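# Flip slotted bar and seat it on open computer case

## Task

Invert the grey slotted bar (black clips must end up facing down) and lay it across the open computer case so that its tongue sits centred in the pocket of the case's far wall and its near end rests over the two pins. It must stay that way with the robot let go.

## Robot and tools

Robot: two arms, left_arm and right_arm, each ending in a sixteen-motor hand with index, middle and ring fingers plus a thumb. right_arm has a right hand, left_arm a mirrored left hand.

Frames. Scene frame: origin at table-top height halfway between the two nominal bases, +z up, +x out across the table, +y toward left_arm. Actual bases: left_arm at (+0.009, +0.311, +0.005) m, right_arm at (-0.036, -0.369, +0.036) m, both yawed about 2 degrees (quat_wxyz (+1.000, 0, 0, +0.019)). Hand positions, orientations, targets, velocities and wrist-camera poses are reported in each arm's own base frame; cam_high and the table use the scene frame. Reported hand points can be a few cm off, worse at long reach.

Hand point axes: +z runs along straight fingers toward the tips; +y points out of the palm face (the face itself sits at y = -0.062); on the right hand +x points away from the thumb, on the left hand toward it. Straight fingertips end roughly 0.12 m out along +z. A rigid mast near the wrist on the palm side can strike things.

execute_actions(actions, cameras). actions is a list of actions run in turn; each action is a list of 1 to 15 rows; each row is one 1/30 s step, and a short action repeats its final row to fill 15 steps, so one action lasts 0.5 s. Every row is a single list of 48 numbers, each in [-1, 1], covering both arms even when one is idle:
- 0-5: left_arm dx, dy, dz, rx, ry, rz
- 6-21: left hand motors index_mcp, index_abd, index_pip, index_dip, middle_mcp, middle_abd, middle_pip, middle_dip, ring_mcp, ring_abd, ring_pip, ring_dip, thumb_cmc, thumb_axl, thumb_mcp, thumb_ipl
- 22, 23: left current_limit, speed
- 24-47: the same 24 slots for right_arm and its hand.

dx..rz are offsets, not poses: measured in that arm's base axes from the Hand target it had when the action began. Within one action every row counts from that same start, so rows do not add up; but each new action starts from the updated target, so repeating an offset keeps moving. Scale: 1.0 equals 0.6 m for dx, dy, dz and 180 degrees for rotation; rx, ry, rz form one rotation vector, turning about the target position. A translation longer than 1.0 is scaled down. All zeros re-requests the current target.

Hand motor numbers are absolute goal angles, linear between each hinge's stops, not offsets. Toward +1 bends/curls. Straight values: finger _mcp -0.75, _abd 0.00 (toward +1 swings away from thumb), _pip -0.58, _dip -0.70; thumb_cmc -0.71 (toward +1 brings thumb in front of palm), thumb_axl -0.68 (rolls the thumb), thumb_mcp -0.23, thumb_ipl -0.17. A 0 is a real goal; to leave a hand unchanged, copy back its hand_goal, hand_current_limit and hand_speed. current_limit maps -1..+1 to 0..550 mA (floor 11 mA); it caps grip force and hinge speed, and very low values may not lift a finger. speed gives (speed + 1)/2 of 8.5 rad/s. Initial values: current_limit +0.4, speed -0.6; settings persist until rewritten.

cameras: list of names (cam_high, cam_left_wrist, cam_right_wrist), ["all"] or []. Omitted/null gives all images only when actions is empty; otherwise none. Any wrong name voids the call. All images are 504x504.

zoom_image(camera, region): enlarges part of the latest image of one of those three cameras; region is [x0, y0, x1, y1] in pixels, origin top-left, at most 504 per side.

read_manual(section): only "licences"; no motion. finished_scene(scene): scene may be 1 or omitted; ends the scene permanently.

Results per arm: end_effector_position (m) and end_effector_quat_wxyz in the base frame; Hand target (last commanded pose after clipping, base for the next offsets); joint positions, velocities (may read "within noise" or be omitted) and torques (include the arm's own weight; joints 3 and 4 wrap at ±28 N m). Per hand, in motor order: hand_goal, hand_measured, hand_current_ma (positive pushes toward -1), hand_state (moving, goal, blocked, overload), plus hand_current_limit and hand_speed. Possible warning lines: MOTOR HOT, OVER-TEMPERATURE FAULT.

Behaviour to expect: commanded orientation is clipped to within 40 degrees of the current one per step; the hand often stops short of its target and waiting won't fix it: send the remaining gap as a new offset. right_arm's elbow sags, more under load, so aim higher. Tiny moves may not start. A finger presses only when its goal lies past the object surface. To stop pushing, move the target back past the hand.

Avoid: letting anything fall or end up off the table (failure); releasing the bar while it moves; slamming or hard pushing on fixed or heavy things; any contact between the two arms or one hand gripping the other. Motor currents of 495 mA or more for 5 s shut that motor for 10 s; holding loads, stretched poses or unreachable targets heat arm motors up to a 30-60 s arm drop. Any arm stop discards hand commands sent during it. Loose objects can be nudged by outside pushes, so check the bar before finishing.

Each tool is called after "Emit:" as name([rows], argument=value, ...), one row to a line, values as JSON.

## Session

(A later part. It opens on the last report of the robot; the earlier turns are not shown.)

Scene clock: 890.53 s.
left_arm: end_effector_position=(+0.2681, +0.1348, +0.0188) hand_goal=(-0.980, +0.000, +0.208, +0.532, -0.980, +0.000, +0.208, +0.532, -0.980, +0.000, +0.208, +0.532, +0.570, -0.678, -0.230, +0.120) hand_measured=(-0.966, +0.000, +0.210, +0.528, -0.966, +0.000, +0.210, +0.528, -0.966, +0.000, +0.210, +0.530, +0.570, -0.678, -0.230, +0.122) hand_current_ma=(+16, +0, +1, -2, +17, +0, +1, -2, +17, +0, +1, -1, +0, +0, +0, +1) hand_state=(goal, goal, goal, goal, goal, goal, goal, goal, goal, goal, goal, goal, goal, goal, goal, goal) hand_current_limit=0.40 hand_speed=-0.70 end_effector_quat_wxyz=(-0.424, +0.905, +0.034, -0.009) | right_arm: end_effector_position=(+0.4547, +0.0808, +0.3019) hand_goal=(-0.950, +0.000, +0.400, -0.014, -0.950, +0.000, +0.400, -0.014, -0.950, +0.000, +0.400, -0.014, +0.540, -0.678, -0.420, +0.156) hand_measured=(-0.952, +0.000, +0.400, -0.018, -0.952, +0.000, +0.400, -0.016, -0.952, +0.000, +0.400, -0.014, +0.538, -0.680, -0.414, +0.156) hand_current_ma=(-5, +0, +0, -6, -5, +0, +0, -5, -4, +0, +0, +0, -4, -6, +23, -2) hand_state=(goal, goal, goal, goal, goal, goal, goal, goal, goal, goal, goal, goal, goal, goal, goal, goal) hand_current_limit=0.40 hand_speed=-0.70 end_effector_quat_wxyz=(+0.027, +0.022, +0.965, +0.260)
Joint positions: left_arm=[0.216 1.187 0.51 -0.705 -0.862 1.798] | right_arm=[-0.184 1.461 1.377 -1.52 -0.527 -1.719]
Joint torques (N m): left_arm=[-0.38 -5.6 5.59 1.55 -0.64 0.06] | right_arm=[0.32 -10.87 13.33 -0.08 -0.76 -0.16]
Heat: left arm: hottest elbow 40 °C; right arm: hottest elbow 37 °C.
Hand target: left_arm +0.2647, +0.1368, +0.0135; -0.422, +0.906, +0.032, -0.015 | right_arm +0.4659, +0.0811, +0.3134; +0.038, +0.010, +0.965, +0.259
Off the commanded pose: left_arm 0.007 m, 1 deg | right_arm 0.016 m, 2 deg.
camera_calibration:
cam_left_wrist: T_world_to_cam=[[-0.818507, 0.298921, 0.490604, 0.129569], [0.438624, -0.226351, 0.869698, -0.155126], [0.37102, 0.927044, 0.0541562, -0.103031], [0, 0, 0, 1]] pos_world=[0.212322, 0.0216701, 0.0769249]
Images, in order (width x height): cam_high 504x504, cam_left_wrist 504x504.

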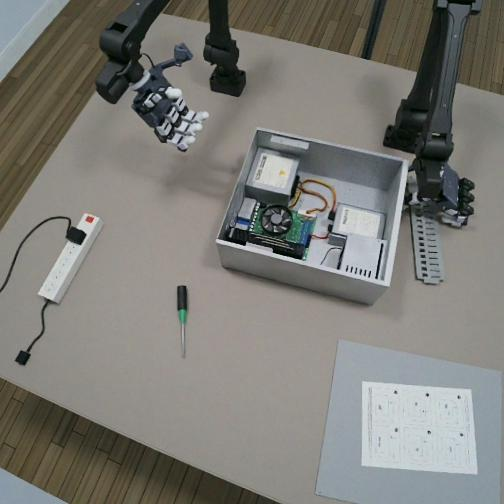

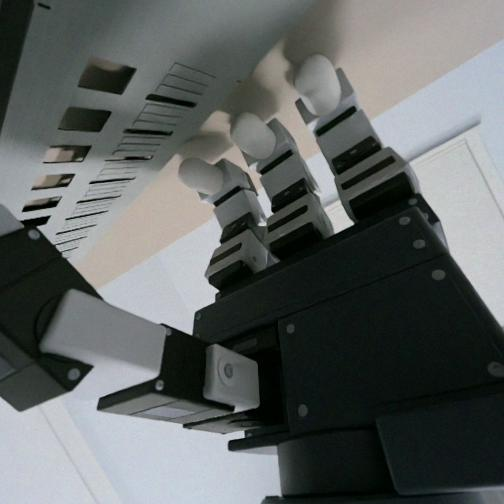

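Emit:
execute_actions([
  [[0,0.0,-0.015,0,0,0,-0.98,0,0.208,0.532,-0.98,0,0.208,0.532,-0.98,0,0.208,0.532,0.571,-0.678,-0.16,0.12,0.4,-0.7,0,0,0,0,0,0,-0.95,0,0.40,-0.014,-0.95,0,0.40,-0.014,-0.95,0,0.40,-0.014,0.54,-0.678,-0.42,0.157,0.4,-0.7]],
  [[0,0.02,-0.002,0,0,0,-0.98,0,0.208,0.532,-0.98,0,0.208,0.532,-0.98,0,0.208,0.532,0.571,-0.678,-0.14,0.12,0.4,-0.7,0,0,0,0,0,0,-0.95,0,0.40,-0.014,-0.95,0,0.40,-0.014,-0.95,0,0.40,-0.014,0.54,-0.678,-0.42,0.157,0.4,-0.7]],
], cameras=["cam_high","cam_left_wrist"])

Emit:
zoom_image(camera="cam_high", region=[380, 130, 504, 280])

Scene clock: 894.73 s.
left_arm: end_effector_position=(+0.2709, +0.1475, +0.0107) hand_goal=(-0.980, +0.000, +0.208, +0.532, -0.980, +0.000, +0.208, +0.532, -0.980, +0.000, +0.208, +0.532, +0.570, -0.678, -0.140, +0.120) hand_measured=(-0.966, +0.000, +0.210, +0.528, -0.966, +0.000, +0.210, +0.528, -0.966, +0.000, +0.210, +0.530, +0.572, -0.678, -0.142, +0.120) hand_current_ma=(+16, +0, +1, -2, +17, +0, +1, -2, +17, +0, +1, -1, +1, +0, -2, +0) hand_state=(goal, goal, goal, goal, goal, goal, goal, goal, goal, goal, goal, goal, goal, goal, goal, goal) hand_current_limit=0.40 hand_speed=-0.70 end_effector_quat_wxyz=(-0.425, +0.905, +0.036, -0.006) | right_arm: end_effector_position=(+0.4547, +0.0808, +0.3019) hand_goal=(-0.950, +0.000, +0.400, -0.014, -0.950, +0.000, +0.400, -0.014, -0.950, +0.000, +0.400, -0.014, +0.540, -0.678, -0.420, +0.156) hand_measured=(-0.952, +0.000, +0.400, -0.018, -0.952, +0.000, +0.400, -0.016, -0.952, +0.000, +0.400, -0.014, +0.538, -0.680, -0.414, +0.156) hand_current_ma=(-5, +0, +0, -6, -5, +0, +0, -5, -4, +0, +0, +0, -4, -6, +23, -2) hand_state=(goal, goal, goal, goal, goal, goal, goal, goal, goal, goal, goal, goal, goal, goal, goal, goal) hand_current_limit=0.40 hand_speed=-0.70 end_effector_quat_wxyz=(+0.027, +0.022, +0.965, +0.260)
Joint positions: left_arm=[0.262 1.213 0.497 -0.611 -0.852 1.864] | right_arm=[-0.184 1.461 1.377 -1.52 -0.527 -1.719]
Joint torques (N m): left_arm=[-0.44 -5.77 5.15 1.62 -0.63 0.08] | right_arm=[0.32 -10.93 13.33 -0.06 -0.76 -0.16]
Heat: left arm: hottest elbow 40 °C; right arm: hottest elbow 37 °C.
Hand target: left_arm +0.2648, +0.1487, +0.0033; -0.422, +0.906, +0.032, -0.015 | right_arm +0.4659, +0.0811, +0.3134; +0.038, +0.010, +0.965, +0.259
Off the commanded pose: left_arm 0.010 m, 1 deg | right_arm 0.016 m, 2 deg.
camera_calibration:
cam_left_wrist: T_world_to_cam=[[-0.822482, 0.296953, 0.48512, 0.133492], [0.432769, -0.226749, 0.872523, -0.144776], [0.369099, 0.92758, 0.057985, -0.115075], [0, 0, 0, 1]] pos_world=[0.214924, 0.0342724, 0.0682334]
Images, in order (width x height): cam_high 504x504, cam_left_wrist 504x504.

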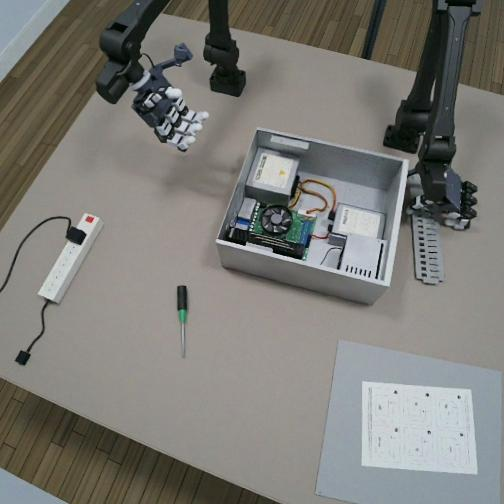

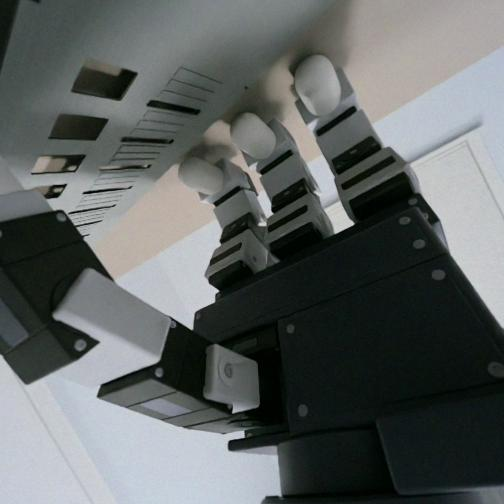

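Scaled by 3.360 from the camera's 504x504 image, which has a finer 720x720 frame.

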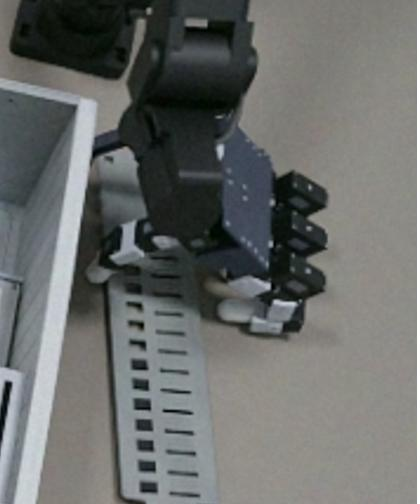

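Emit:
execute_actions([
  [[0,0.035,0,0,0,0,-0.98,0,0.208,0.532,-0.98,0,0.208,0.532,-0.98,0,0.208,0.532,0.571,-0.678,-0.14,0.12,0.4,-0.7,0,0,0,0,0,0,-0.95,0,0.40,-0.014,-0.95,0,0.40,-0.014,-0.95,0,0.40,-0.014,0.54,-0.678,-0.42,0.157,0.4,-0.7]],
  [[0,0.035,0,0,0,0,-0.98,0,0.208,0.532,-0.98,0,0.208,0.532,-0.98,0,0.208,0.532,0.571,-0.678,-0.14,0.12,0.4,-0.7,0,0,0,0,0,0,-0.95,0,0.40,-0.014,-0.95,0,0.40,-0.014,-0.95,0,0.40,-0.014,0.54,-0.678,-0.42,0.157,0.4,-0.7]],
  [[0,0.035,0,0,0,0,-0.98,0,0.208,0.532,-0.98,0,0.208,0.532,-0.98,0,0.208,0.532,0.571,-0.678,-0.14,0.12,0.4,-0.7,0,0,0,0,0,0,-0.95,0,0.40,-0.014,-0.95,0,0.40,-0.014,-0.95,0,0.40,-0.014,0.54,-0.678,-0.42,0.157,0.4,-0.7]],
], cameras=["cam_high","cam_left_wrist"])

Emit:
zoom_image(camera="cam_high", region=[380, 150, 504, 300])

Scene clock: 899.07 s.
left_arm: end_effector_position=(+0.2642, +0.2014, +0.0068) hand_goal=(-0.980, +0.000, +0.208, +0.532, -0.980, +0.000, +0.208, +0.532, -0.980, +0.000, +0.208, +0.532, +0.570, -0.678, -0.140, +0.120) hand_measured=(-0.966, +0.000, +0.216, +0.540, -0.966, +0.000, +0.226, +0.544, -0.960, +0.000, +0.234, +0.552, +0.574, -0.678, -0.150, +0.116) hand_current_ma=(+16, +0, +6, +6, +18, +0, +22, +12, +30, +0, +39, +24, +3, +0, -12, -4) hand_state=(goal, goal, goal, goal, goal, goal, goal, goal, blocked, goal, blocked, goal, goal, goal, goal, goal) hand_current_limit=0.40 hand_speed=-0.70 end_effector_quat_wxyz=(-0.426, +0.903, +0.048, -0.015) | right_arm: end_effector_position=(+0.4547, +0.0808, +0.3019) hand_goal=(-0.950, +0.000, +0.400, -0.014, -0.950, +0.000, +0.400, -0.014, -0.950, +0.000, +0.400, -0.014, +0.540, -0.678, -0.420, +0.156) hand_measured=(-0.952, +0.000, +0.400, -0.018, -0.952, +0.000, +0.400, -0.016, -0.952, +0.000, +0.400, -0.014, +0.538, -0.680, -0.414, +0.156) hand_current_ma=(-5, +0, +0, -6, -5, +0, +0, -5, -4, +0, +0, +0, -4, -6, +23, -2) hand_state=(goal, goal, goal, goal, goal, goal, goal, goal, goal, goal, goal, goal, goal, goal, goal, goal) hand_current_limit=0.40 hand_speed=-0.70 end_effector_quat_wxyz=(+0.027, +0.022, +0.965, +0.260)
Joint positions: left_arm=[0.452 1.249 0.497 -0.413 -0.805 2.092] | right_arm=[-0.184 1.461 1.377 -1.52 -0.527 -1.719]
Joint torques (N m): left_arm=[0.5 -4.72 7.27 1.88 -0.71 0.05] | right_arm=[0.32 -10.93 13.33 -0.05 -0.77 -0.16]
Heat: left arm: hottest elbow 39 °C; right arm: hottest elbow 37 °C.
Hand target: left_arm +0.2647, +0.2118, +0.0033; -0.422, +0.906, +0.032, -0.015 | right_arm +0.4659, +0.0811, +0.3134; +0.038, +0.010, +0.965, +0.259
Off the commanded pose: left_arm 0.011 m, 2 deg | right_arm 0.016 m, 2 deg.
joint sent to its limit (left arm) — joint 6 (wrist roll), upper limit. The joint targets are off in orientation, not in position.
camera_calibration:
cam_left_wrist: T_world_to_cam=[[-0.826655, 0.272041, 0.492581, 0.120018], [0.446162, -0.216561, 0.868355, -0.131823], [0.342902, 0.937601, 0.0576473, -0.157426], [0, 0, 0, 1]] pos_world=[0.21201, 0.0864054, 0.0644255]
Images, in order (width x height): cam_high 504x504, cam_left_wrist 504x504.

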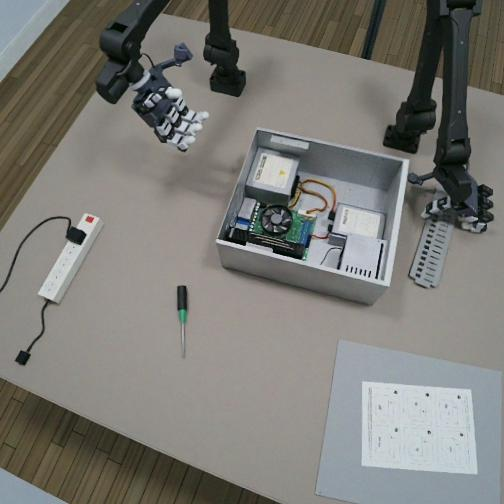

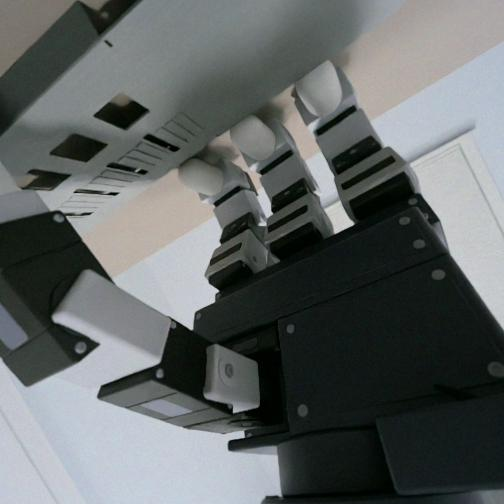

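Scaled by 3.360 from the camera's 504x504 image, which has a finer 720x720 frame.

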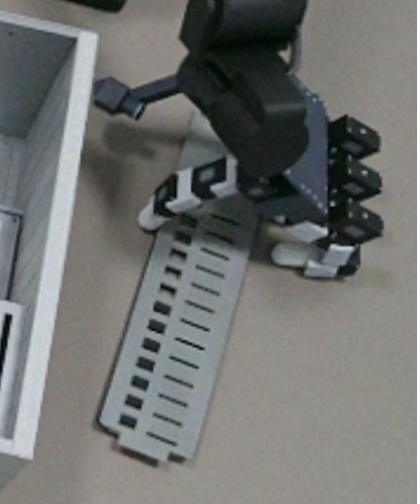

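Emit:
execute_actions([
  [[0.02,-0.005,0,0,0,0,-0.90,0,0.208,0.532,-0.90,0,0.208,0.532,-0.90,0,0.208,0.532,0.571,-0.678,-0.14,0.12,0.4,-0.8,0,0,0,0,0,0,-0.95,0,0.40,-0.014,-0.95,0,0.40,-0.014,-0.95,0,0.40,-0.014,0.54,-0.678,-0.42,0.157,0.4,-0.7]],
  [[0,0,0,0,0,0,-0.84,0,0.208,0.532,-0.84,0,0.208,0.532,-0.84,0,0.208,0.532,0.571,-0.678,-0.12,0.12,0.4,-0.8,0,0,0,0,0,0,-0.95,0,0.40,-0.014,-0.95,0,0.40,-0.014,-0.95,0,0.40,-0.014,0.54,-0.678,-0.42,0.157,0.4,-0.7]],
  [[0,0,0,0,0,0,-0.79,0,0.208,0.532,-0.79,0,0.208,0.532,-0.79,0,0.208,0.532,0.571,-0.678,-0.09,0.12,0.4,-0.8,0,0,0,0,0,0,-0.95,0,0.40,-0.014,-0.95,0,0.40,-0.014,-0.95,0,0.40,-0.014,0.54,-0.678,-0.42,0.157,0.4,-0.7]],
], cameras=["cam_high","cam_left_wrist"])

Emit:
zoom_image(camera="cam_high", region=[380, 150, 504, 300])

Scene clock: 910.20 s.
left_arm: end_effector_position=(+0.2677, +0.2079, +0.0078) hand_goal=(-0.790, +0.000, +0.208, +0.532, -0.790, +0.000, +0.208, +0.532, -0.790, +0.000, +0.208, +0.532, +0.570, -0.678, -0.090, +0.120) hand_measured=(-0.804, +0.000, +0.214, +0.550, -0.800, +0.000, +0.214, +0.546, -0.836, +0.000, +0.204, +0.546, +0.562, -0.680, -0.144, +0.108) hand_current_ma=(-18, +0, +5, +21, -10, +0, +5, +15, -96, +0, -2, +15, -7, -1, -162, -20) hand_state=(goal, goal, goal, goal, goal, goal, goal, goal, blocked, goal, goal, goal, goal, goal, blocked, goal) hand_current_limit=0.40 hand_speed=-0.80 end_effector_quat_wxyz=(-0.433, +0.900, +0.044, -0.024) | right_arm: end_effector_position=(+0.4547, +0.0808, +0.3019) hand_goal=(-0.950, +0.000, +0.400, -0.014, -0.950, +0.000, +0.400, -0.014, -0.950, +0.000, +0.400, -0.014, +0.540, -0.678, -0.420, +0.156) hand_measured=(-0.952, +0.000, +0.400, -0.018, -0.952, +0.000, +0.400, -0.016, -0.952, +0.000, +0.400, -0.014, +0.538, -0.680, -0.414, +0.156) hand_current_ma=(-5, +0, +0, -6, -5, +0, +0, -5, -4, +0, +0, +0, -4, -6, +23, -2) hand_state=(goal, goal, goal, goal, goal, goal, goal, goal, goal, goal, goal, goal, goal, goal, goal, goal) hand_current_limit=0.40 hand_speed=-0.70 end_effector_quat_wxyz=(+0.027, +0.022, +0.965, +0.260)
Joint positions: left_arm=[0.453 1.273 0.517 -0.411 -0.826 2.105] | right_arm=[-0.184 1.461 1.377 -1.52 -0.527 -1.719]
Joint torques (N m): left_arm=[-1.08 -5.25 7.28 1.8 0.29 -0.06] | right_arm=[0.32 -10.93 13.33 -0.08 -0.76 -0.16]
Heat: left arm: hottest elbow 39 °C; right arm: hottest elbow 37 °C.
Hand target: left_arm +0.2766, +0.2087, +0.0033; -0.422, +0.906, +0.032, -0.015 | right_arm +0.4659, +0.0811, +0.3134; +0.038, +0.010, +0.965, +0.259
Off the commanded pose: left_arm 0.010 m, 2 deg | right_arm 0.016 m, 2 deg.
joint sent to its limit (left arm) — joint 6 (wrist roll), upper limit. The joint targets still meet the commanded pose.
camera_calibration:
cam_left_wrist: T_world_to_cam=[[-0.817638, 0.262891, 0.512207, 0.119982], [0.462923, -0.228752, 0.856373, -0.134645], [0.342301, 0.937316, 0.0653381, -0.164678], [0, 0, 0, 1]] pos_world=[0.216802, 0.0920132, 0.0646107]
Images, in order (width x height): cam_high 504x504, cam_left_wrist 504x504.

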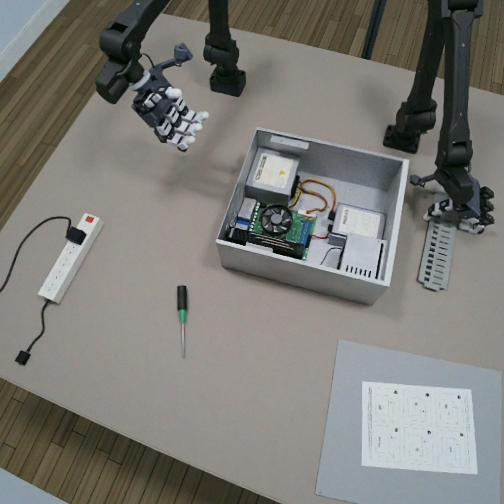

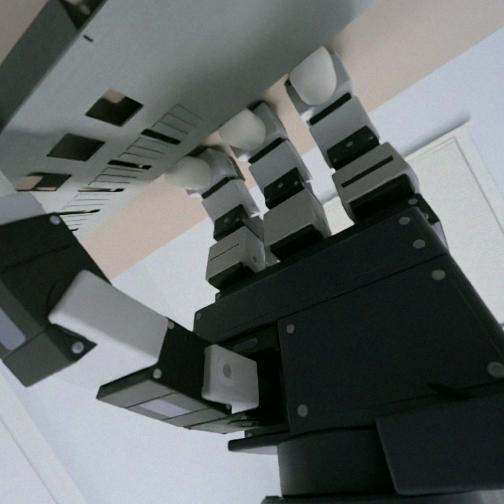

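Scaled by 3.360 from the camera's 504x504 image, which has a finer 720x720 frame.

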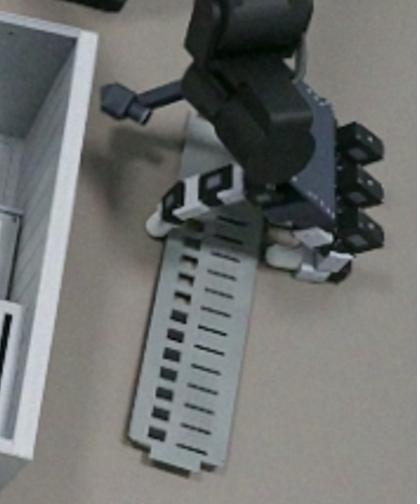

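Emit:
execute_actions([
  [[0.04,-0.01,0,0,0,0,-0.77,0,0.208,0.532,-0.77,0,0.208,0.532,-0.77,0,0.208,0.532,0.571,-0.678,-0.08,0.12,0.4,-0.8,0,0,0,0,0,0,-0.95,0,0.40,-0.014,-0.95,0,0.40,-0.014,-0.95,0,0.40,-0.014,0.54,-0.678,-0.42,0.157,0.4,-0.7]],
  [[0.05,-0.015,0,0,0,0,-0.77,0,0.208,0.532,-0.77,0,0.208,0.532,-0.77,0,0.208,0.532,0.571,-0.678,-0.08,0.12,0.4,-0.8,0,0,0,0,0,0,-0.95,0,0.40,-0.014,-0.95,0,0.40,-0.014,-0.95,0,0.40,-0.014,0.54,-0.678,-0.42,0.157,0.4,-0.7]],
  [[0.04,-0.01,0,0,0,0,-0.77,0,0.208,0.532,-0.77,0,0.208,0.532,-0.77,0,0.208,0.532,0.571,-0.678,-0.08,0.12,0.4,-0.8,0,0,0,0,0,0,-0.95,0,0.40,-0.014,-0.95,0,0.40,-0.014,-0.95,0,0.40,-0.014,0.54,-0.678,-0.42,0.157,0.4,-0.7]],
], cameras=["cam_high","cam_left_wrist"])

Emit:
zoom_image(camera="cam_high", region=[380, 170, 504, 320])

Scene clock: 915.07 s.
left_arm: end_effector_position=(+0.3370, +0.1931, +0.0082) hand_goal=(-0.770, +0.000, +0.208, +0.532, -0.770, +0.000, +0.208, +0.532, -0.770, +0.000, +0.208, +0.532, +0.570, -0.678, -0.080, +0.120) hand_measured=(-0.780, +0.000, +0.218, +0.548, -0.774, +0.000, +0.208, +0.536, -0.772, +0.000, +0.208, +0.536, +0.628, -0.662, -0.114, +0.108) hand_current_ma=(-10, +0, +9, +19, -2, +0, +0, +3, -1, +0, +0, +3, +127, +26, -82, -16) hand_state=(goal, goal, goal, goal, goal, goal, goal, goal, goal, goal, goal, goal, blocked, goal, blocked, goal) hand_current_limit=0.40 hand_speed=-0.80 end_effector_quat_wxyz=(-0.431, +0.902, +0.027, -0.024) | right_arm: end_effector_position=(+0.4547, +0.0808, +0.3019) hand_goal=(-0.950, +0.000, +0.400, -0.014, -0.950, +0.000, +0.400, -0.014, -0.950, +0.000, +0.400, -0.014, +0.540, -0.678, -0.420, +0.156) hand_measured=(-0.952, +0.000, +0.400, -0.018, -0.952, +0.000, +0.400, -0.016, -0.952, +0.000, +0.400, -0.014, +0.538, -0.680, -0.414, +0.156) hand_current_ma=(-5, +0, +0, -6, -5, +0, +0, -5, -4, +0, +0, +0, -4, -6, +23, -2) hand_state=(goal, goal, goal, goal, goal, goal, goal, goal, goal, goal, goal, goal, goal, goal, goal, goal) hand_current_limit=0.40 hand_speed=-0.70 end_effector_quat_wxyz=(+0.027, +0.022, +0.965, +0.260)
Joint positions: left_arm=[0.329 1.443 0.694 -0.531 -0.857 1.973] | right_arm=[-0.184 1.461 1.377 -1.52 -0.527 -1.719]
Joint torques (N m): left_arm=[-2.49 -7.3 8.03 0.87 0 -0.45] | right_arm=[0.32 -10.93 13.34 -0.06 -0.77 -0.16]
Heat: left arm: hottest elbow 40 °C; right arm: hottest elbow 37 °C.
Hand target: left_arm +0.3547, +0.1877, +0.0033; -0.422, +0.906, +0.032, -0.015 | right_arm +0.4659, +0.0811, +0.3134; +0.038, +0.010, +0.965, +0.259
Off the commanded pose: left_arm 0.019 m, 2 deg | right_arm 0.016 m, 2 deg.
camera_calibration:
cam_left_wrist: T_world_to_cam=[[-0.801385, 0.291329, 0.522407, 0.169184], [0.4684, -0.237517, 0.850992, -0.170565], [0.371999, 0.926668, 0.0538842, -0.182349], [0, 0, 0, 1]] pos_world=[0.283308, 0.0791764, 0.0665917]
Images, in order (width x height): cam_high 504x504, cam_left_wrist 504x504.

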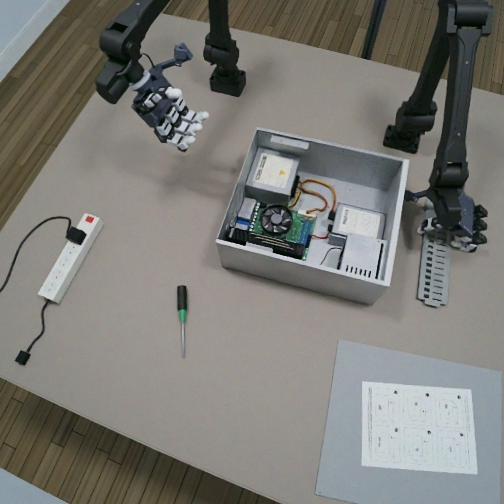

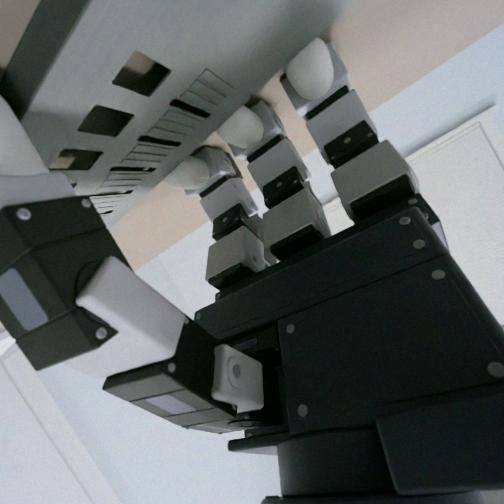

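Scaled by 3.360 from the camera's 504x504 image, which has a finer 720x720 frame.

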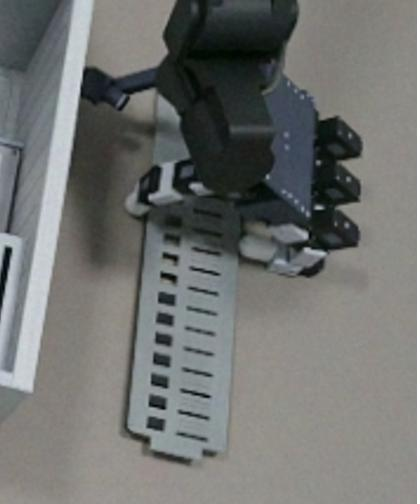

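Emit:
execute_actions([
  [[0,0,0,0,0,0,-0.86,0,0.208,0.532,-0.86,0,0.208,0.532,-0.86,0,0.208,0.532,0.571,-0.678,-0.17,0.12,0.4,-0.8,0,0,0,0,0,0,-0.95,0,0.40,-0.014,-0.95,0,0.40,-0.014,-0.95,0,0.40,-0.014,0.54,-0.678,-0.42,0.157,0.4,-0.7]],
  [[0.04,0.004,0.005,0,0,0,-0.9,0,0.208,0.532,-0.9,0,0.208,0.532,-0.9,0,0.208,0.532,0.571,-0.678,-0.18,0.12,0.4,-0.8,0,0,0,0,0,0,-0.95,0,0.40,-0.014,-0.95,0,0.40,-0.014,-0.95,0,0.40,-0.014,0.54,-0.678,-0.42,0.157,0.4,-0.7]],
  [[0.035,0.008,0,0,0,0,-0.9,0,0.208,0.532,-0.9,0,0.208,0.532,-0.9,0,0.208,0.532,0.571,-0.678,-0.18,0.12,0.4,-0.8,0,0,0,0,0,0,-0.95,0,0.40,-0.014,-0.95,0,0.40,-0.014,-0.95,0,0.40,-0.014,0.54,-0.678,-0.42,0.157,0.4,-0.7]],
], cameras=["cam_high","cam_left_wrist"])

Emit:
zoom_image(camera="cam_high", region=[380, 170, 504, 320])

Scene clock: 923.80 s.
left_arm: end_effector_position=(+0.3808, +0.1975, +0.0071) hand_goal=(-0.900, +0.000, +0.208, +0.532, -0.900, +0.000, +0.208, +0.532, -0.900, +0.000, +0.208, +0.532, +0.570, -0.678, -0.180, +0.120) hand_measured=(-0.884, +0.000, +0.232, +0.560, -0.884, +0.000, +0.224, +0.544, -0.886, +0.000, +0.210, +0.534, +0.572, -0.676, -0.174, +0.122) hand_current_ma=(+22, +0, +34, +40, +21, +0, +18, +13, +18, +0, +1, +1, +1, +2, +5, +1) hand_state=(goal, goal, blocked, blocked, goal, goal, goal, goal, goal, goal, goal, goal, goal, goal, goal, goal) hand_current_limit=0.40 hand_speed=-0.80 end_effector_quat_wxyz=(-0.427, +0.904, +0.028, -0.024) | right_arm: end_effector_position=(+0.4547, +0.0808, +0.3019) hand_goal=(-0.950, +0.000, +0.400, -0.014, -0.950, +0.000, +0.400, -0.014, -0.950, +0.000, +0.400, -0.014, +0.540, -0.678, -0.420, +0.156) hand_measured=(-0.952, +0.000, +0.400, -0.018, -0.952, +0.000, +0.400, -0.016, -0.952, +0.000, +0.400, -0.014, +0.538, -0.680, -0.414, +0.156) hand_current_ma=(-5, +0, +0, -6, -5, +0, +0, -5, -4, +0, +0, +0, -4, -6, +23, -2) hand_state=(goal, goal, goal, goal, goal, goal, goal, goal, goal, goal, goal, goal, goal, goal, goal, goal) hand_current_limit=0.40 hand_speed=-0.70 end_effector_quat_wxyz=(+0.027, +0.022, +0.965, +0.260)
Joint positions: left_arm=[0.308 1.551 0.819 -0.58 -0.854 1.934] | right_arm=[-0.184 1.461 1.377 -1.52 -0.527 -1.719]
Joint torques (N m): left_arm=[-2.2 -9.58 8.57 0.76 -0.31 -0.34] | right_arm=[0.38 -10.93 13.33 -0.06 -0.77 -0.16]
Heat: left arm: hottest elbow 40 °C; right arm: hottest elbow 37 °C.
Hand target: left_arm +0.3997, +0.1949, +0.0063; -0.422, +0.906, +0.032, -0.015 | right_arm +0.4659, +0.0811, +0.3134; +0.038, +0.010, +0.965, +0.259
Off the commanded pose: left_arm 0.019 m, 1 deg | right_arm 0.016 m, 2 deg.
camera_calibration:
cam_left_wrist: T_world_to_cam=[[-0.802637, 0.294509, 0.51869, 0.203409], [0.468005, -0.228172, 0.853761, -0.190849], [0.369791, 0.92801, 0.0453075, -0.202075], [0, 0, 0, 1]] pos_world=[0.327307, 0.0840751, 0.0665893]
Images, in order (width x height): cam_high 504x504, cam_left_wrist 504x504.

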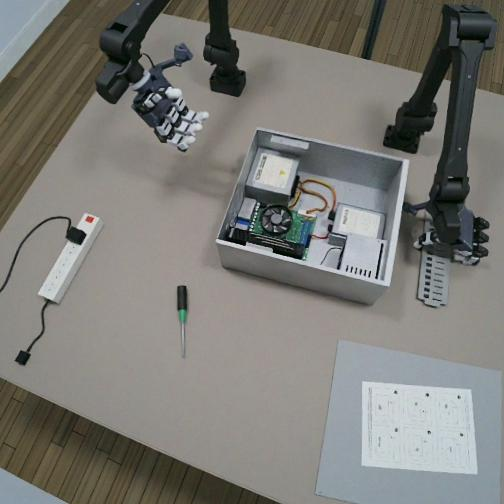

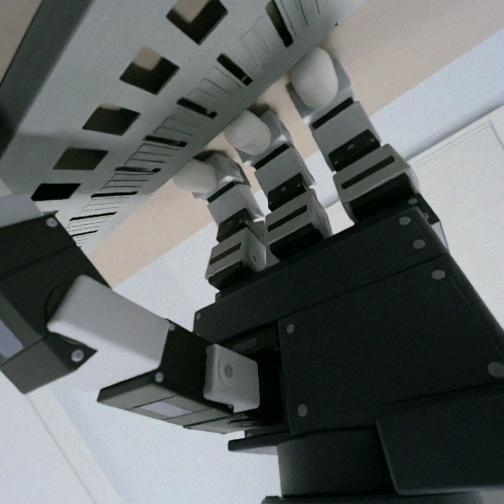

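Scaled by 3.360 from the camera's 504x504 image, which has a finer 720x720 frame.

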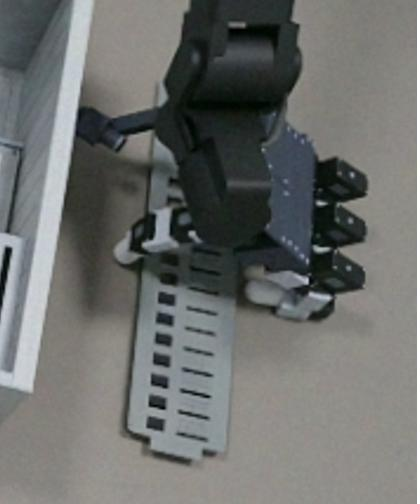

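Emit:
execute_actions([
  [[0.02,0.0,0,0,0,0,-0.9,0,0.208,0.532,-0.9,0,0.208,0.532,-0.9,0,0.208,0.532,0.571,-0.678,-0.17,0.12,0.4,-0.8,0,0,0,0,0,0,-0.95,0,0.40,-0.014,-0.95,0,0.40,-0.014,-0.95,0,0.40,-0.014,0.54,-0.678,-0.42,0.157,0.4,-0.7]],
  [[0,0,0,0,0,0,-0.85,0,0.208,0.532,-0.85,0,0.208,0.532,-0.85,0,0.208,0.532,0.571,-0.678,-0.14,0.12,0.3,-0.8,0,0,0,0,0,0,-0.95,0,0.40,-0.014,-0.95,0,0.40,-0.014,-0.95,0,0.40,-0.014,0.54,-0.678,-0.42,0.157,0.4,-0.7]],
  [[0,0,0,0,0,0,-0.80,0,0.208,0.532,-0.80,0,0.208,0.532,-0.80,0,0.208,0.532,0.571,-0.678,-0.10,0.12,0.3,-0.8,0,0,0,0,0,0,-0.95,0,0.40,-0.014,-0.95,0,0.40,-0.014,-0.95,0,0.40,-0.014,0.54,-0.678,-0.42,0.157,0.4,-0.7]],
], cameras=["cam_high","cam_left_wrist"])

Emit:
zoom_image(camera="cam_high", region=[380, 170, 504, 320])

Scene clock: 929.03 s.
left_arm: end_effector_position=(+0.3959, +0.1996, +0.0086) hand_goal=(-0.800, +0.000, +0.208, +0.532, -0.800, +0.000, +0.208, +0.532, -0.800, +0.000, +0.208, +0.532, +0.570, -0.678, -0.100, +0.120) hand_measured=(-0.810, +0.000, +0.216, +0.550, -0.802, +0.000, +0.214, +0.540, -0.796, +0.000, +0.210, +0.534, +0.572, -0.676, -0.112, +0.118) hand_current_ma=(-9, +0, +5, +23, -1, +0, +4, +7, +3, +0, +1, +1, +2, +2, -16, -1) hand_state=(goal, goal, goal, goal, goal, goal, goal, goal, goal, goal, goal, goal, goal, goal, goal, goal) hand_current_limit=0.30 hand_speed=-0.80 end_effector_quat_wxyz=(-0.428, +0.903, +0.034, -0.021) | right_arm: end_effector_position=(+0.4547, +0.0808, +0.3019) hand_goal=(-0.950, +0.000, +0.400, -0.014, -0.950, +0.000, +0.400, -0.014, -0.950, +0.000, +0.400, -0.014, +0.540, -0.678, -0.420, +0.156) hand_measured=(-0.952, +0.000, +0.400, -0.018, -0.952, +0.000, +0.400, -0.016, -0.952, +0.000, +0.400, -0.014, +0.538, -0.680, -0.414, +0.156) hand_current_ma=(-5, +0, +0, -6, -5, +0, +0, -5, -4, +0, +0, +0, -4, -6, +23, -2) hand_state=(goal, goal, goal, goal, goal, goal, goal, goal, goal, goal, goal, goal, goal, goal, goal, goal) hand_current_limit=0.40 hand_speed=-0.70 end_effector_quat_wxyz=(+0.027, +0.022, +0.965, +0.260)
Joint positions: left_arm=[0.3 1.581 0.86 -0.596 -0.858 1.913] | right_arm=[-0.184 1.461 1.377 -1.52 -0.527 -1.719]
Joint torques (N m): left_arm=[-2.2 -10.4 8.24 0.73 -0.25 -0.23] | right_arm=[0.32 -10.93 13.34 -0.06 -0.77 -0.16]
Heat: left arm: hottest elbow 39 °C; right arm: hottest elbow 37 °C.
Hand target: left_arm +0.4117, +0.1949, +0.0063; -0.422, +0.906, +0.032, -0.015 | right_arm +0.4659, +0.0811, +0.3134; +0.038, +0.010, +0.965, +0.259
Off the commanded pose: left_arm 0.017 m, 1 deg | right_arm 0.016 m, 2 deg.
camera_calibration:
cam_left_wrist: T_world_to_cam=[[-0.809826, 0.287562, 0.511361, 0.218479], [0.460816, -0.227657, 0.8578, -0.196042], [0.363085, 0.930312, 0.0518495, -0.2075], [0, 0, 0, 1]] pos_world=[0.342609, 0.0855837, 0.0672017]
Images, in order (width x height): cam_high 504x504, cam_left_wrist 504x504.

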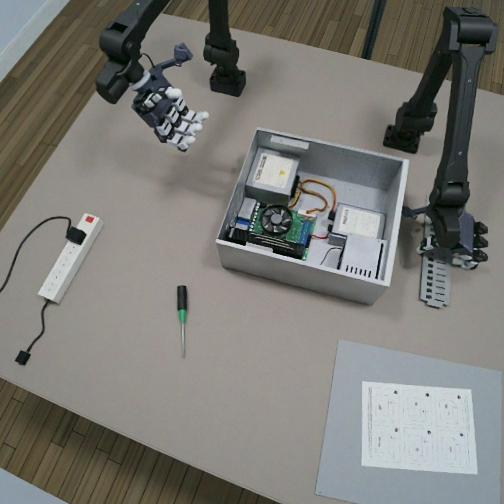

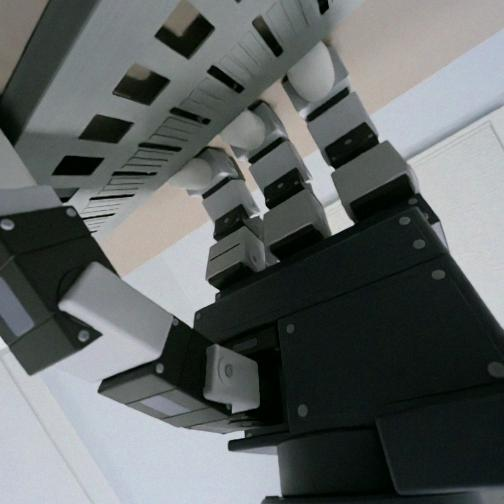

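Scaled by 3.360 from the camera's 504x504 image, which has a finer 720x720 frame.

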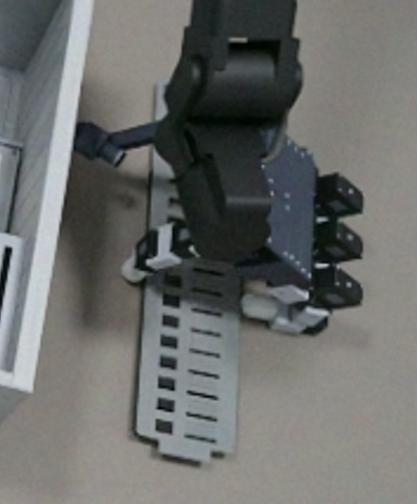

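Emit:
execute_actions([
  [[0,0.0,0,0,0,0,-0.82,0,0.208,0.532,-0.82,0,0.208,0.532,-0.82,0,0.208,0.532,0.571,-0.678,-0.2,0.12,0.4,-0.7,0,0,0,0,0,0,-0.95,0,0.40,-0.014,-0.95,0,0.40,-0.014,-0.95,0,0.40,-0.014,0.54,-0.678,-0.42,0.157,0.4,-0.7]],
  [[0,0,-0.004,0,0,0,-0.82,0,0.208,0.532,-0.82,0,0.208,0.532,-0.82,0,0.208,0.532,0.77,-0.678,-0.18,0.12,0.4,-0.7,0,0,0,0,0,0,-0.95,0,0.40,-0.014,-0.95,0,0.40,-0.014,-0.95,0,0.40,-0.014,0.54,-0.678,-0.42,0.157,0.4,-0.7]],
  [[0,0,0,0,0,0,-0.80,0,0.208,0.532,-0.80,0,0.208,0.532,-0.80,0,0.208,0.532,0.77,-0.678,-0.12,0.12,0.3,-0.8,0,0,0,0,0,0,-0.95,0,0.40,-0.014,-0.95,0,0.40,-0.014,-0.95,0,0.40,-0.014,0.54,-0.678,-0.42,0.157,0.4,-0.7]],
], cameras=["cam_high","cam_left_wrist"])

Emit:
zoom_image(camera="cam_high", region=[380, 170, 504, 320])

Scene clock: 938.03 s.
left_arm: end_effector_position=(+0.3959, +0.1995, +0.0082) hand_goal=(-0.800, +0.000, +0.208, +0.532, -0.800, +0.000, +0.208, +0.532, -0.800, +0.000, +0.208, +0.532, +0.770, -0.678, -0.120, +0.120) hand_measured=(-0.808, +0.000, +0.216, +0.550, -0.802, +0.000, +0.214, +0.540, -0.796, +0.000, +0.210, +0.534, +0.764, -0.676, -0.126, +0.118) hand_current_ma=(-8, +0, +6, +23, +0, +0, +4, +7, +3, +0, +1, +1, -4, +1, -7, -1) hand_state=(goal, goal, goal, goal, goal, goal, goal, goal, goal, goal, goal, goal, goal, goal, goal, goal) hand_current_limit=0.30 hand_speed=-0.80 end_effector_quat_wxyz=(-0.428, +0.903, +0.034, -0.021) | right_arm: end_effector_position=(+0.4547, +0.0808, +0.3019) hand_goal=(-0.950, +0.000, +0.400, -0.014, -0.950, +0.000, +0.400, -0.014, -0.950, +0.000, +0.400, -0.014, +0.540, -0.678, -0.420, +0.156) hand_measured=(-0.952, +0.000, +0.400, -0.018, -0.952, +0.000, +0.400, -0.016, -0.952, +0.000, +0.400, -0.014, +0.538, -0.680, -0.414, +0.156) hand_current_ma=(-5, +0, +0, -6, -5, +0, +0, -5, -4, +0, +0, +0, -4, -6, +23, -2) hand_state=(goal, goal, goal, goal, goal, goal, goal, goal, goal, goal, goal, goal, goal, goal, goal, goal) hand_current_limit=0.40 hand_speed=-0.70 end_effector_quat_wxyz=(+0.027, +0.022, +0.965, +0.260)
Joint positions: left_arm=[0.3 1.582 0.86 -0.596 -0.858 1.912] | right_arm=[-0.184 1.461 1.377 -1.52 -0.527 -1.719]
Joint torques (N m): left_arm=[-2.26 -10.11 8.08 0.99 -0.23 -0.21] | right_arm=[0.38 -10.93 13.34 -0.08 -0.76 -0.16]
Heat: left arm: hottest elbow 40 °C; right arm: hottest elbow 37 °C.
Hand target: left_arm +0.4117, +0.1949, +0.0039; -0.422, +0.906, +0.032, -0.015 | right_arm +0.4659, +0.0811, +0.3134; +0.038, +0.010, +0.965, +0.259
Off the commanded pose: left_arm 0.017 m, 1 deg | right_arm 0.016 m, 2 deg.
camera_calibration:
cam_left_wrist: T_world_to_cam=[[-0.809762, 0.286852, 0.511861, 0.218798], [0.461325, -0.227817, 0.857484, -0.195906], [0.362581, 0.930492, 0.0521457, -0.207286], [0, 0, 0, 1]] pos_world=[0.342709, 0.0854845, 0.0668014]
Images, in order (width x height): cam_high 504x504, cam_left_wrist 504x504.

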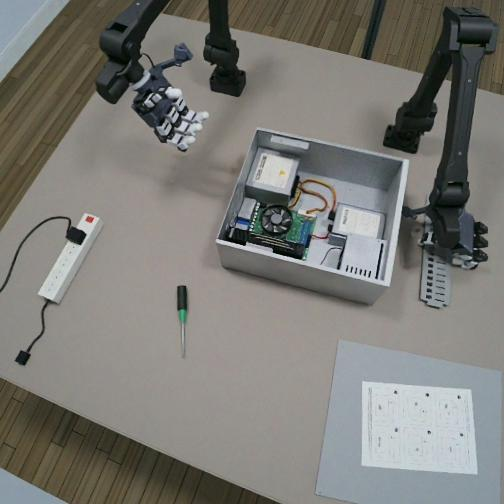

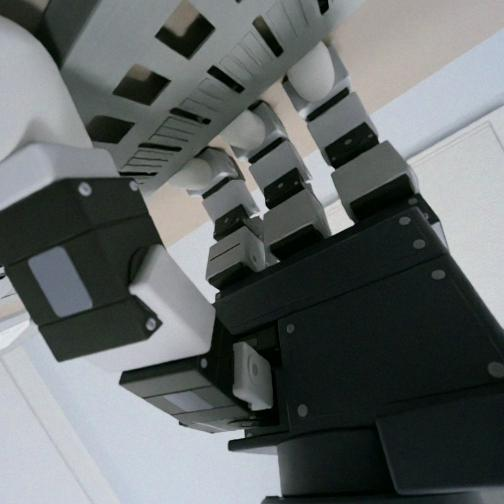

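Scaled by 3.360 from the camera's 504x504 image, which has a finer 720x720 frame.

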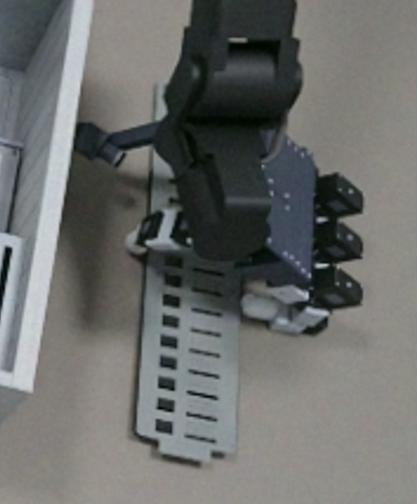

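Emit:
execute_actions([
  [[0,0.0,0,0,0,0,-0.77,0,0.208,0.532,-0.77,0,0.208,0.532,-0.77,0,0.208,0.532,0.77,-0.678,-0.07,0.12,0.4,-0.85,0,0,0,0,0,0,-0.95,0,0.40,-0.014,-0.95,0,0.40,-0.014,-0.95,0,0.40,-0.014,0.54,-0.678,-0.42,0.157,0.4,-0.7]],
  [[0,0,0,0,0,0,-0.74,0,0.208,0.532,-0.74,0,0.208,0.532,-0.74,0,0.208,0.532,0.77,-0.678,-0.03,0.12,0.5,-0.85,0,0,0,0,0,0,-0.95,0,0.40,-0.014,-0.95,0,0.40,-0.014,-0.95,0,0.40,-0.014,0.54,-0.678,-0.42,0.157,0.4,-0.7]],
  [[0,0,0.005,0,0,0,-0.71,0,0.208,0.532,-0.71,0,0.208,0.532,-0.71,0,0.208,0.532,0.77,-0.678,0.01,0.12,0.6,-0.85,0,0,0,0,0,0,-0.95,0,0.40,-0.014,-0.95,0,0.40,-0.014,-0.95,0,0.40,-0.014,0.54,-0.678,-0.42,0.157,0.4,-0.7]],
], cameras=["cam_high","cam_left_wrist"])

Emit:
zoom_image(camera="cam_high", region=[380, 170, 504, 320])

Scene clock: 943.17 s.
left_arm: end_effector_position=(+0.3968, +0.2001, +0.0090) hand_goal=(-0.710, +0.000, +0.208, +0.532, -0.710, +0.000, +0.208, +0.532, -0.710, +0.000, +0.208, +0.532, +0.770, -0.678, +0.010, +0.120) hand_measured=(-0.768, +0.000, +0.202, +0.550, -0.760, +0.000, +0.200, +0.540, -0.750, +0.000, +0.198, +0.532, +0.762, -0.678, -0.110, +0.094) hand_current_ma=(-137, +0, -5, +21, -105, +0, -7, +7, -78, +0, -9, +0, -7, +0, -440, -61) hand_state=(blocked, goal, goal, goal, blocked, goal, goal, goal, blocked, goal, goal, goal, goal, goal, blocked, blocked) hand_current_limit=0.60 hand_speed=-0.85 end_effector_quat_wxyz=(-0.429, +0.902, +0.035, -0.021) | right_arm: end_effector_position=(+0.4547, +0.0808, +0.3019) hand_goal=(-0.950, +0.000, +0.400, -0.014, -0.950, +0.000, +0.400, -0.014, -0.950, +0.000, +0.400, -0.014, +0.540, -0.678, -0.420, +0.156) hand_measured=(-0.952, +0.000, +0.400, -0.018, -0.952, +0.000, +0.400, -0.016, -0.952, +0.000, +0.400, -0.014, +0.538, -0.680, -0.414, +0.156) hand_current_ma=(-5, +0, +0, -6, -5, +0, +0, -5, -4, +0, +0, +0, -4, -6, +23, -2) hand_state=(goal, goal, goal, goal, goal, goal, goal, goal, goal, goal, goal, goal, goal, goal, goal, goal) hand_current_limit=0.40 hand_speed=-0.70 end_effector_quat_wxyz=(+0.027, +0.022, +0.965, +0.260)
Joint positions: left_arm=[0.3 1.582 0.862 -0.596 -0.86 1.911] | right_arm=[-0.184 1.461 1.377 -1.52 -0.527 -1.719]
Joint torques (N m): left_arm=[-2.2 -10.58 8.16 0.65 -0.15 -0.2] | right_arm=[0.32 -10.93 13.33 -0.08 -0.76 -0.16]
Heat: left arm: hottest elbow 40 °C; right arm: hottest elbow 37 °C.
Hand target: left_arm +0.4117, +0.1949, +0.0069; -0.422, +0.906, +0.032, -0.015 | right_arm +0.4659, +0.0811, +0.3134; +0.038, +0.010, +0.965, +0.259
Off the commanded pose: left_arm 0.016 m, 1 deg | right_arm 0.016 m, 2 deg.
camera_calibration:
cam_left_wrist: T_world_to_cam=[[-0.811014, 0.284856, 0.510993, 0.219784], [0.459906, -0.229414, 0.85782, -0.195928], [0.361584, 0.930713, 0.0550509, -0.207843], [0, 0, 0, 1]] pos_world=[0.343509, 0.0858865, 0.0672044]
Images, in order (width x height): cam_high 504x504, cam_left_wrist 504x504.

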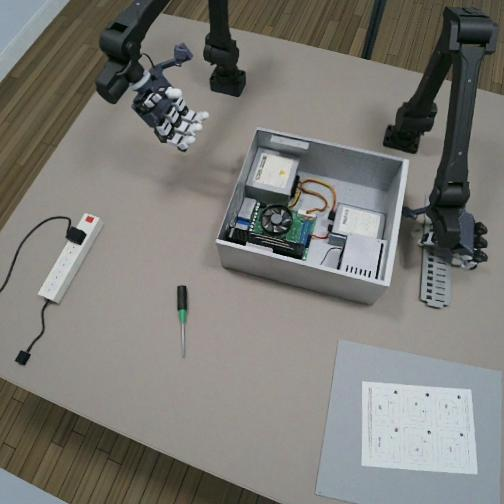

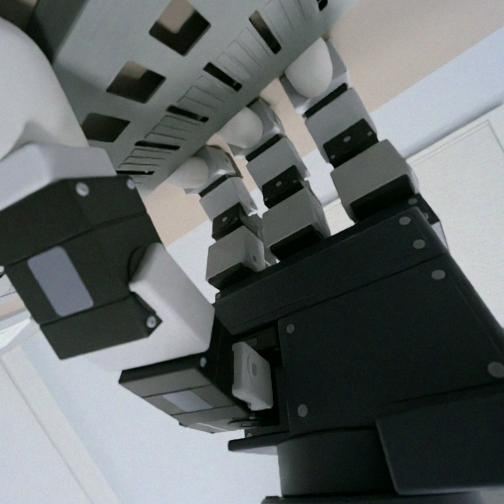

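Scaled by 3.360 from the camera's 504x504 image, which has a finer 720x720 frame.

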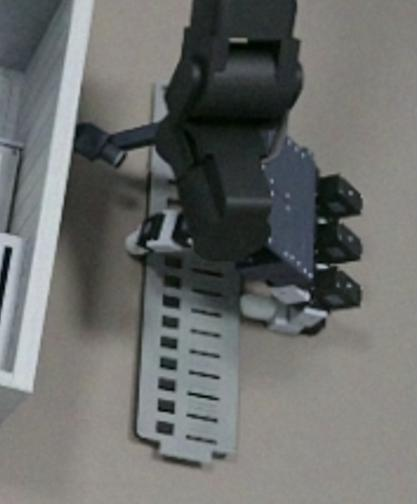

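Emit:
execute_actions([
  [[0,0.0,0.012,0,0,0,-0.68,0,0.208,0.532,-0.68,0,0.208,0.532,-0.68,0,0.208,0.532,0.77,-0.678,0.03,0.12,0.7,-0.85,0,0,0,0,0,0,-0.95,0,0.40,-0.014,-0.95,0,0.40,-0.014,-0.95,0,0.40,-0.014,0.54,-0.678,-0.42,0.157,0.4,-0.7]],
  [[0,0,0.03,0,0,0,-0.68,0,0.208,0.532,-0.68,0,0.208,0.532,-0.68,0,0.208,0.532,0.77,-0.678,0.03,0.12,0.7,-0.85,0,0,0,0,0,0,-0.95,0,0.40,-0.014,-0.95,0,0.40,-0.014,-0.95,0,0.40,-0.014,0.54,-0.678,-0.42,0.157,0.4,-0.7]],
  [[0,0,0.04,0,0,0,-0.68,0,0.208,0.532,-0.68,0,0.208,0.532,-0.68,0,0.208,0.532,0.77,-0.678,0.03,0.12,0.7,-0.85,0,0,0,0,0,0,-0.95,0,0.40,-0.014,-0.95,0,0.40,-0.014,-0.95,0,0.40,-0.014,0.54,-0.678,-0.42,0.157,0.4,-0.7]],
], cameras=["cam_high","cam_left_wrist"])

Emit:
zoom_image(camera="cam_high", region=[380, 170, 504, 320])

Scene clock: 947.97 s.
left_arm: end_effector_position=(+0.3871, +0.1928, +0.0342) hand_goal=(-0.680, +0.000, +0.208, +0.532, -0.680, +0.000, +0.208, +0.532, -0.680, +0.000, +0.208, +0.532, +0.770, -0.678, +0.030, +0.120) hand_measured=(-0.746, +0.000, +0.188, +0.528, -0.728, +0.000, +0.190, +0.528, -0.708, +0.000, +0.192, +0.530, +0.746, -0.684, -0.110, +0.080) hand_current_ma=(-166, +0, -27, -3, -100, +0, -20, -2, -44, +0, -17, -1, -33, -5, -467, -113) hand_state=(blocked, goal, blocked, goal, blocked, goal, goal, goal, blocked, goal, goal, goal, blocked, goal, blocked, blocked) hand_current_limit=0.70 hand_speed=-0.85 end_effector_quat_wxyz=(-0.416, +0.908, +0.024, -0.040) | right_arm: end_effector_position=(+0.4547, +0.0808, +0.3019) hand_goal=(-0.950, +0.000, +0.400, -0.014, -0.950, +0.000, +0.400, -0.014, -0.950, +0.000, +0.400, -0.014, +0.540, -0.678, -0.420, +0.156) hand_measured=(-0.952, +0.000, +0.400, -0.018, -0.952, +0.000, +0.400, -0.016, -0.952, +0.000, +0.400, -0.014, +0.538, -0.680, -0.414, +0.156) hand_current_ma=(-5, +0, +0, -6, -5, +0, +0, -5, -4, +0, +0, +0, -4, -6, +23, -2) hand_state=(goal, goal, goal, goal, goal, goal, goal, goal, goal, goal, goal, goal, goal, goal, goal, goal) hand_current_limit=0.40 hand_speed=-0.70 end_effector_quat_wxyz=(+0.027, +0.022, +0.965, +0.260)
Joint positions: left_arm=[0.297 1.53 0.896 -0.736 -0.845 1.905] | right_arm=[-0.184 1.461 1.377 -1.52 -0.527 -1.719]
Joint torques (N m): left_arm=[-1.96 -13.22 9.89 0.43 -0.73 -0.12] | right_arm=[0.38 -10.93 13.33 -0.06 -0.76 -0.16]
Heat: left arm: hottest elbow 40 °C; right arm: hottest elbow 37 °C.
Hand target: left_arm +0.4117, +0.1950, +0.0562; -0.422, +0.906, +0.032, -0.015 | right_arm +0.4659, +0.0811, +0.3134; +0.038, +0.010, +0.965, +0.259
Off the commanded pose: left_arm 0.033 m, 3 deg | right_arm 0.016 m, 2 deg.
camera_calibration:
cam_left_wrist: T_world_to_cam=[[-0.787911, 0.302452, 0.536395, 0.187934], [0.49544, -0.205943, 0.843876, -0.232596], [0.365699, 0.93065, 0.0124173, -0.199015], [0, 0, 0, 1]] pos_world=[0.336092, 0.080471, 0.0979466]
Images, in order (width x height): cam_high 504x504, cam_left_wrist 504x504.

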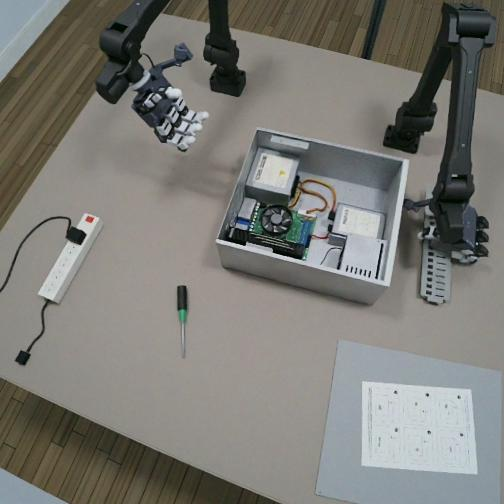

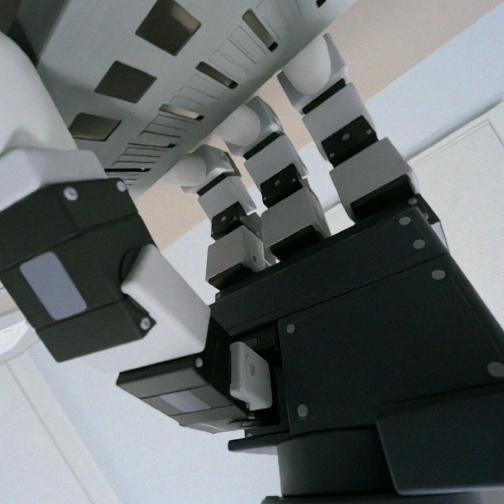

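Scaled by 3.360 from the camera's 504x504 image, which has a finer 720x720 frame.

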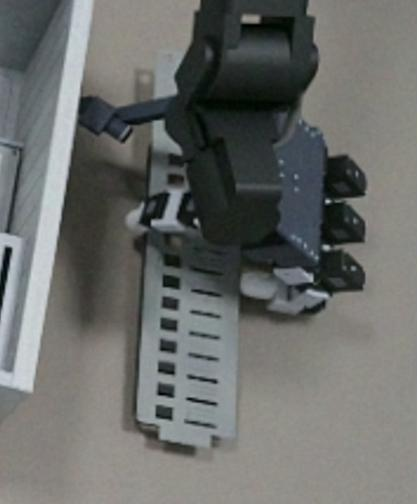

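Emit:
execute_actions([
  [[0,0.0,0.08,0,0,0,-0.68,0,0.208,0.532,-0.68,0,0.208,0.532,-0.68,0,0.208,0.532,0.77,-0.678,0.03,0.12,0.7,-0.85,0,0,0,0,0,0,-0.95,0,0.40,-0.014,-0.95,0,0.40,-0.014,-0.95,0,0.40,-0.014,0.54,-0.678,-0.42,0.157,0.4,-0.7]],
  [[0,0,0.1,0,0,0,-0.68,0,0.208,0.532,-0.68,0,0.208,0.532,-0.68,0,0.208,0.532,0.77,-0.678,0.03,0.12,0.7,-0.85,0,0,0,0,0,0,-0.95,0,0.40,-0.014,-0.95,0,0.40,-0.014,-0.95,0,0.40,-0.014,0.54,-0.678,-0.42,0.157,0.4,-0.7]],
  [[0,0,0.1,0,0,0,-0.68,0,0.208,0.532,-0.68,0,0.208,0.532,-0.68,0,0.208,0.532,0.77,-0.678,0.03,0.12,0.7,-0.85,0,0,0,0,0,0,-0.95,0,0.40,-0.014,-0.95,0,0.40,-0.014,-0.95,0,0.40,-0.014,0.54,-0.678,-0.42,0.157,0.4,-0.7]],
  [[0,0,0.1,0,0,0,-0.68,0,0.208,0.532,-0.68,0,0.208,0.532,-0.68,0,0.208,0.532,0.77,-0.678,0.03,0.12,0.7,-0.85,0,0,0,0,0,0,-0.95,0,0.40,-0.014,-0.95,0,0.40,-0.014,-0.95,0,0.40,-0.014,0.54,-0.678,-0.42,0.157,0.4,-0.7]],
], cameras=["cam_high","cam_left_wrist"])

Scene clock: 954.83 s.
left_arm: end_effector_position=(+0.3962, +0.1948, +0.2601) hand_goal=(-0.680, +0.000, +0.208, +0.532, -0.680, +0.000, +0.208, +0.532, -0.680, +0.000, +0.208, +0.532, +0.770, -0.678, +0.030, +0.120) hand_measured=(-0.746, +0.000, +0.184, +0.524, -0.724, +0.000, +0.190, +0.528, -0.702, +0.000, +0.194, +0.532, +0.744, -0.684, -0.110, +0.078) hand_current_ma=(-160, +0, -33, -7, -92, +0, -22, -2, -33, +0, -16, +0, -40, -6, -467, -115) hand_state=(blocked, goal, blocked, goal, blocked, goal, goal, goal, blocked, goal, goal, goal, blocked, goal, blocked, blocked) hand_current_limit=0.70 hand_speed=-0.85 end_effector_quat_wxyz=(-0.415, +0.909, +0.024, -0.037) | right_arm: end_effector_position=(+0.4547, +0.0808, +0.3019) hand_goal=(-0.950, +0.000, +0.400, -0.014, -0.950, +0.000, +0.400, -0.014, -0.950, +0.000, +0.400, -0.014, +0.540, -0.678, -0.420, +0.156) hand_measured=(-0.952, +0.000, +0.400, -0.018, -0.952, +0.000, +0.400, -0.016, -0.952, +0.000, +0.400, -0.014, +0.538, -0.680, -0.414, +0.156) hand_current_ma=(-5, +0, +0, -6, -5, +0, +0, -5, -4, +0, +0, +0, -4, -6, +23, -2) hand_state=(goal, goal, goal, goal, goal, goal, goal, goal, goal, goal, goal, goal, goal, goal, goal, goal) hand_current_limit=0.40 hand_speed=-0.70 end_effector_quat_wxyz=(+0.027, +0.022, +0.965, +0.260)
Joint positions: left_arm=[0.297 1.357 1.346 -1.353 -0.841 1.907] | right_arm=[-0.184 1.461 1.377 -1.52 -0.527 -1.719]
Joint torques (N m): left_arm=[-1.96 -11.28 12.04 0.47 -0.89 -0.14] | right_arm=[0.32 -10.93 13.33 -0.06 -0.76 -0.16]
Heat: left arm: hottest elbow 41 °C; right arm: hottest elbow 37 °C.
Hand target: left_arm +0.4116, +0.1950, +0.2842; -0.422, +0.906, +0.032, -0.015 | right_arm +0.4659, +0.0811, +0.3134; +0.038, +0.010, +0.965, +0.259
Off the commanded pose: left_arm 0.029 m, 3 deg | right_arm 0.016 m, 2 deg.
camera_calibration:
cam_left_wrist: T_world_to_cam=[[-0.790422, 0.305481, 0.530956, 0.0752777], [0.48982, -0.205306, 0.847305, -0.42605], [0.367844, 0.929801, 0.0126478, -0.207715], [0, 0, 0, 1]] pos_world=[0.344596, 0.0826674, 0.323652]
Images, in order (width x height): cam_high 504x504, cam_left_wrist 504x504.

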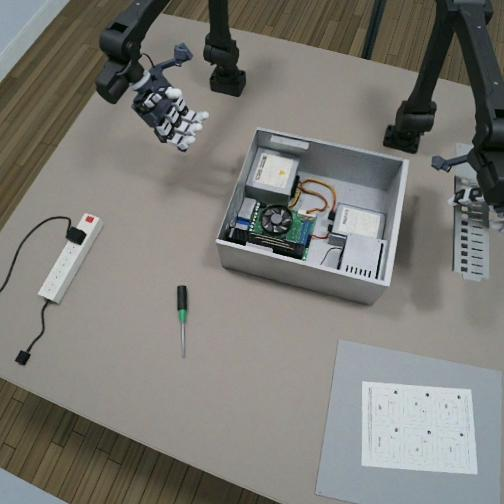

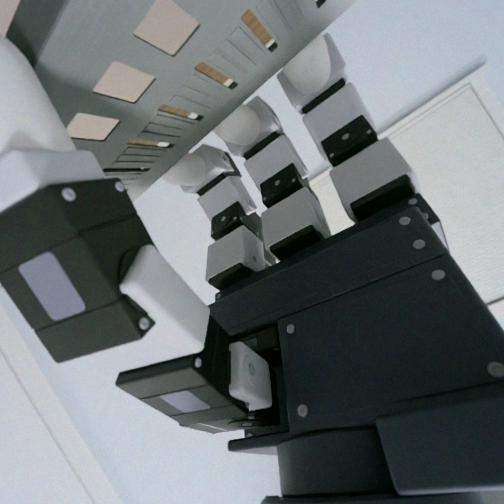

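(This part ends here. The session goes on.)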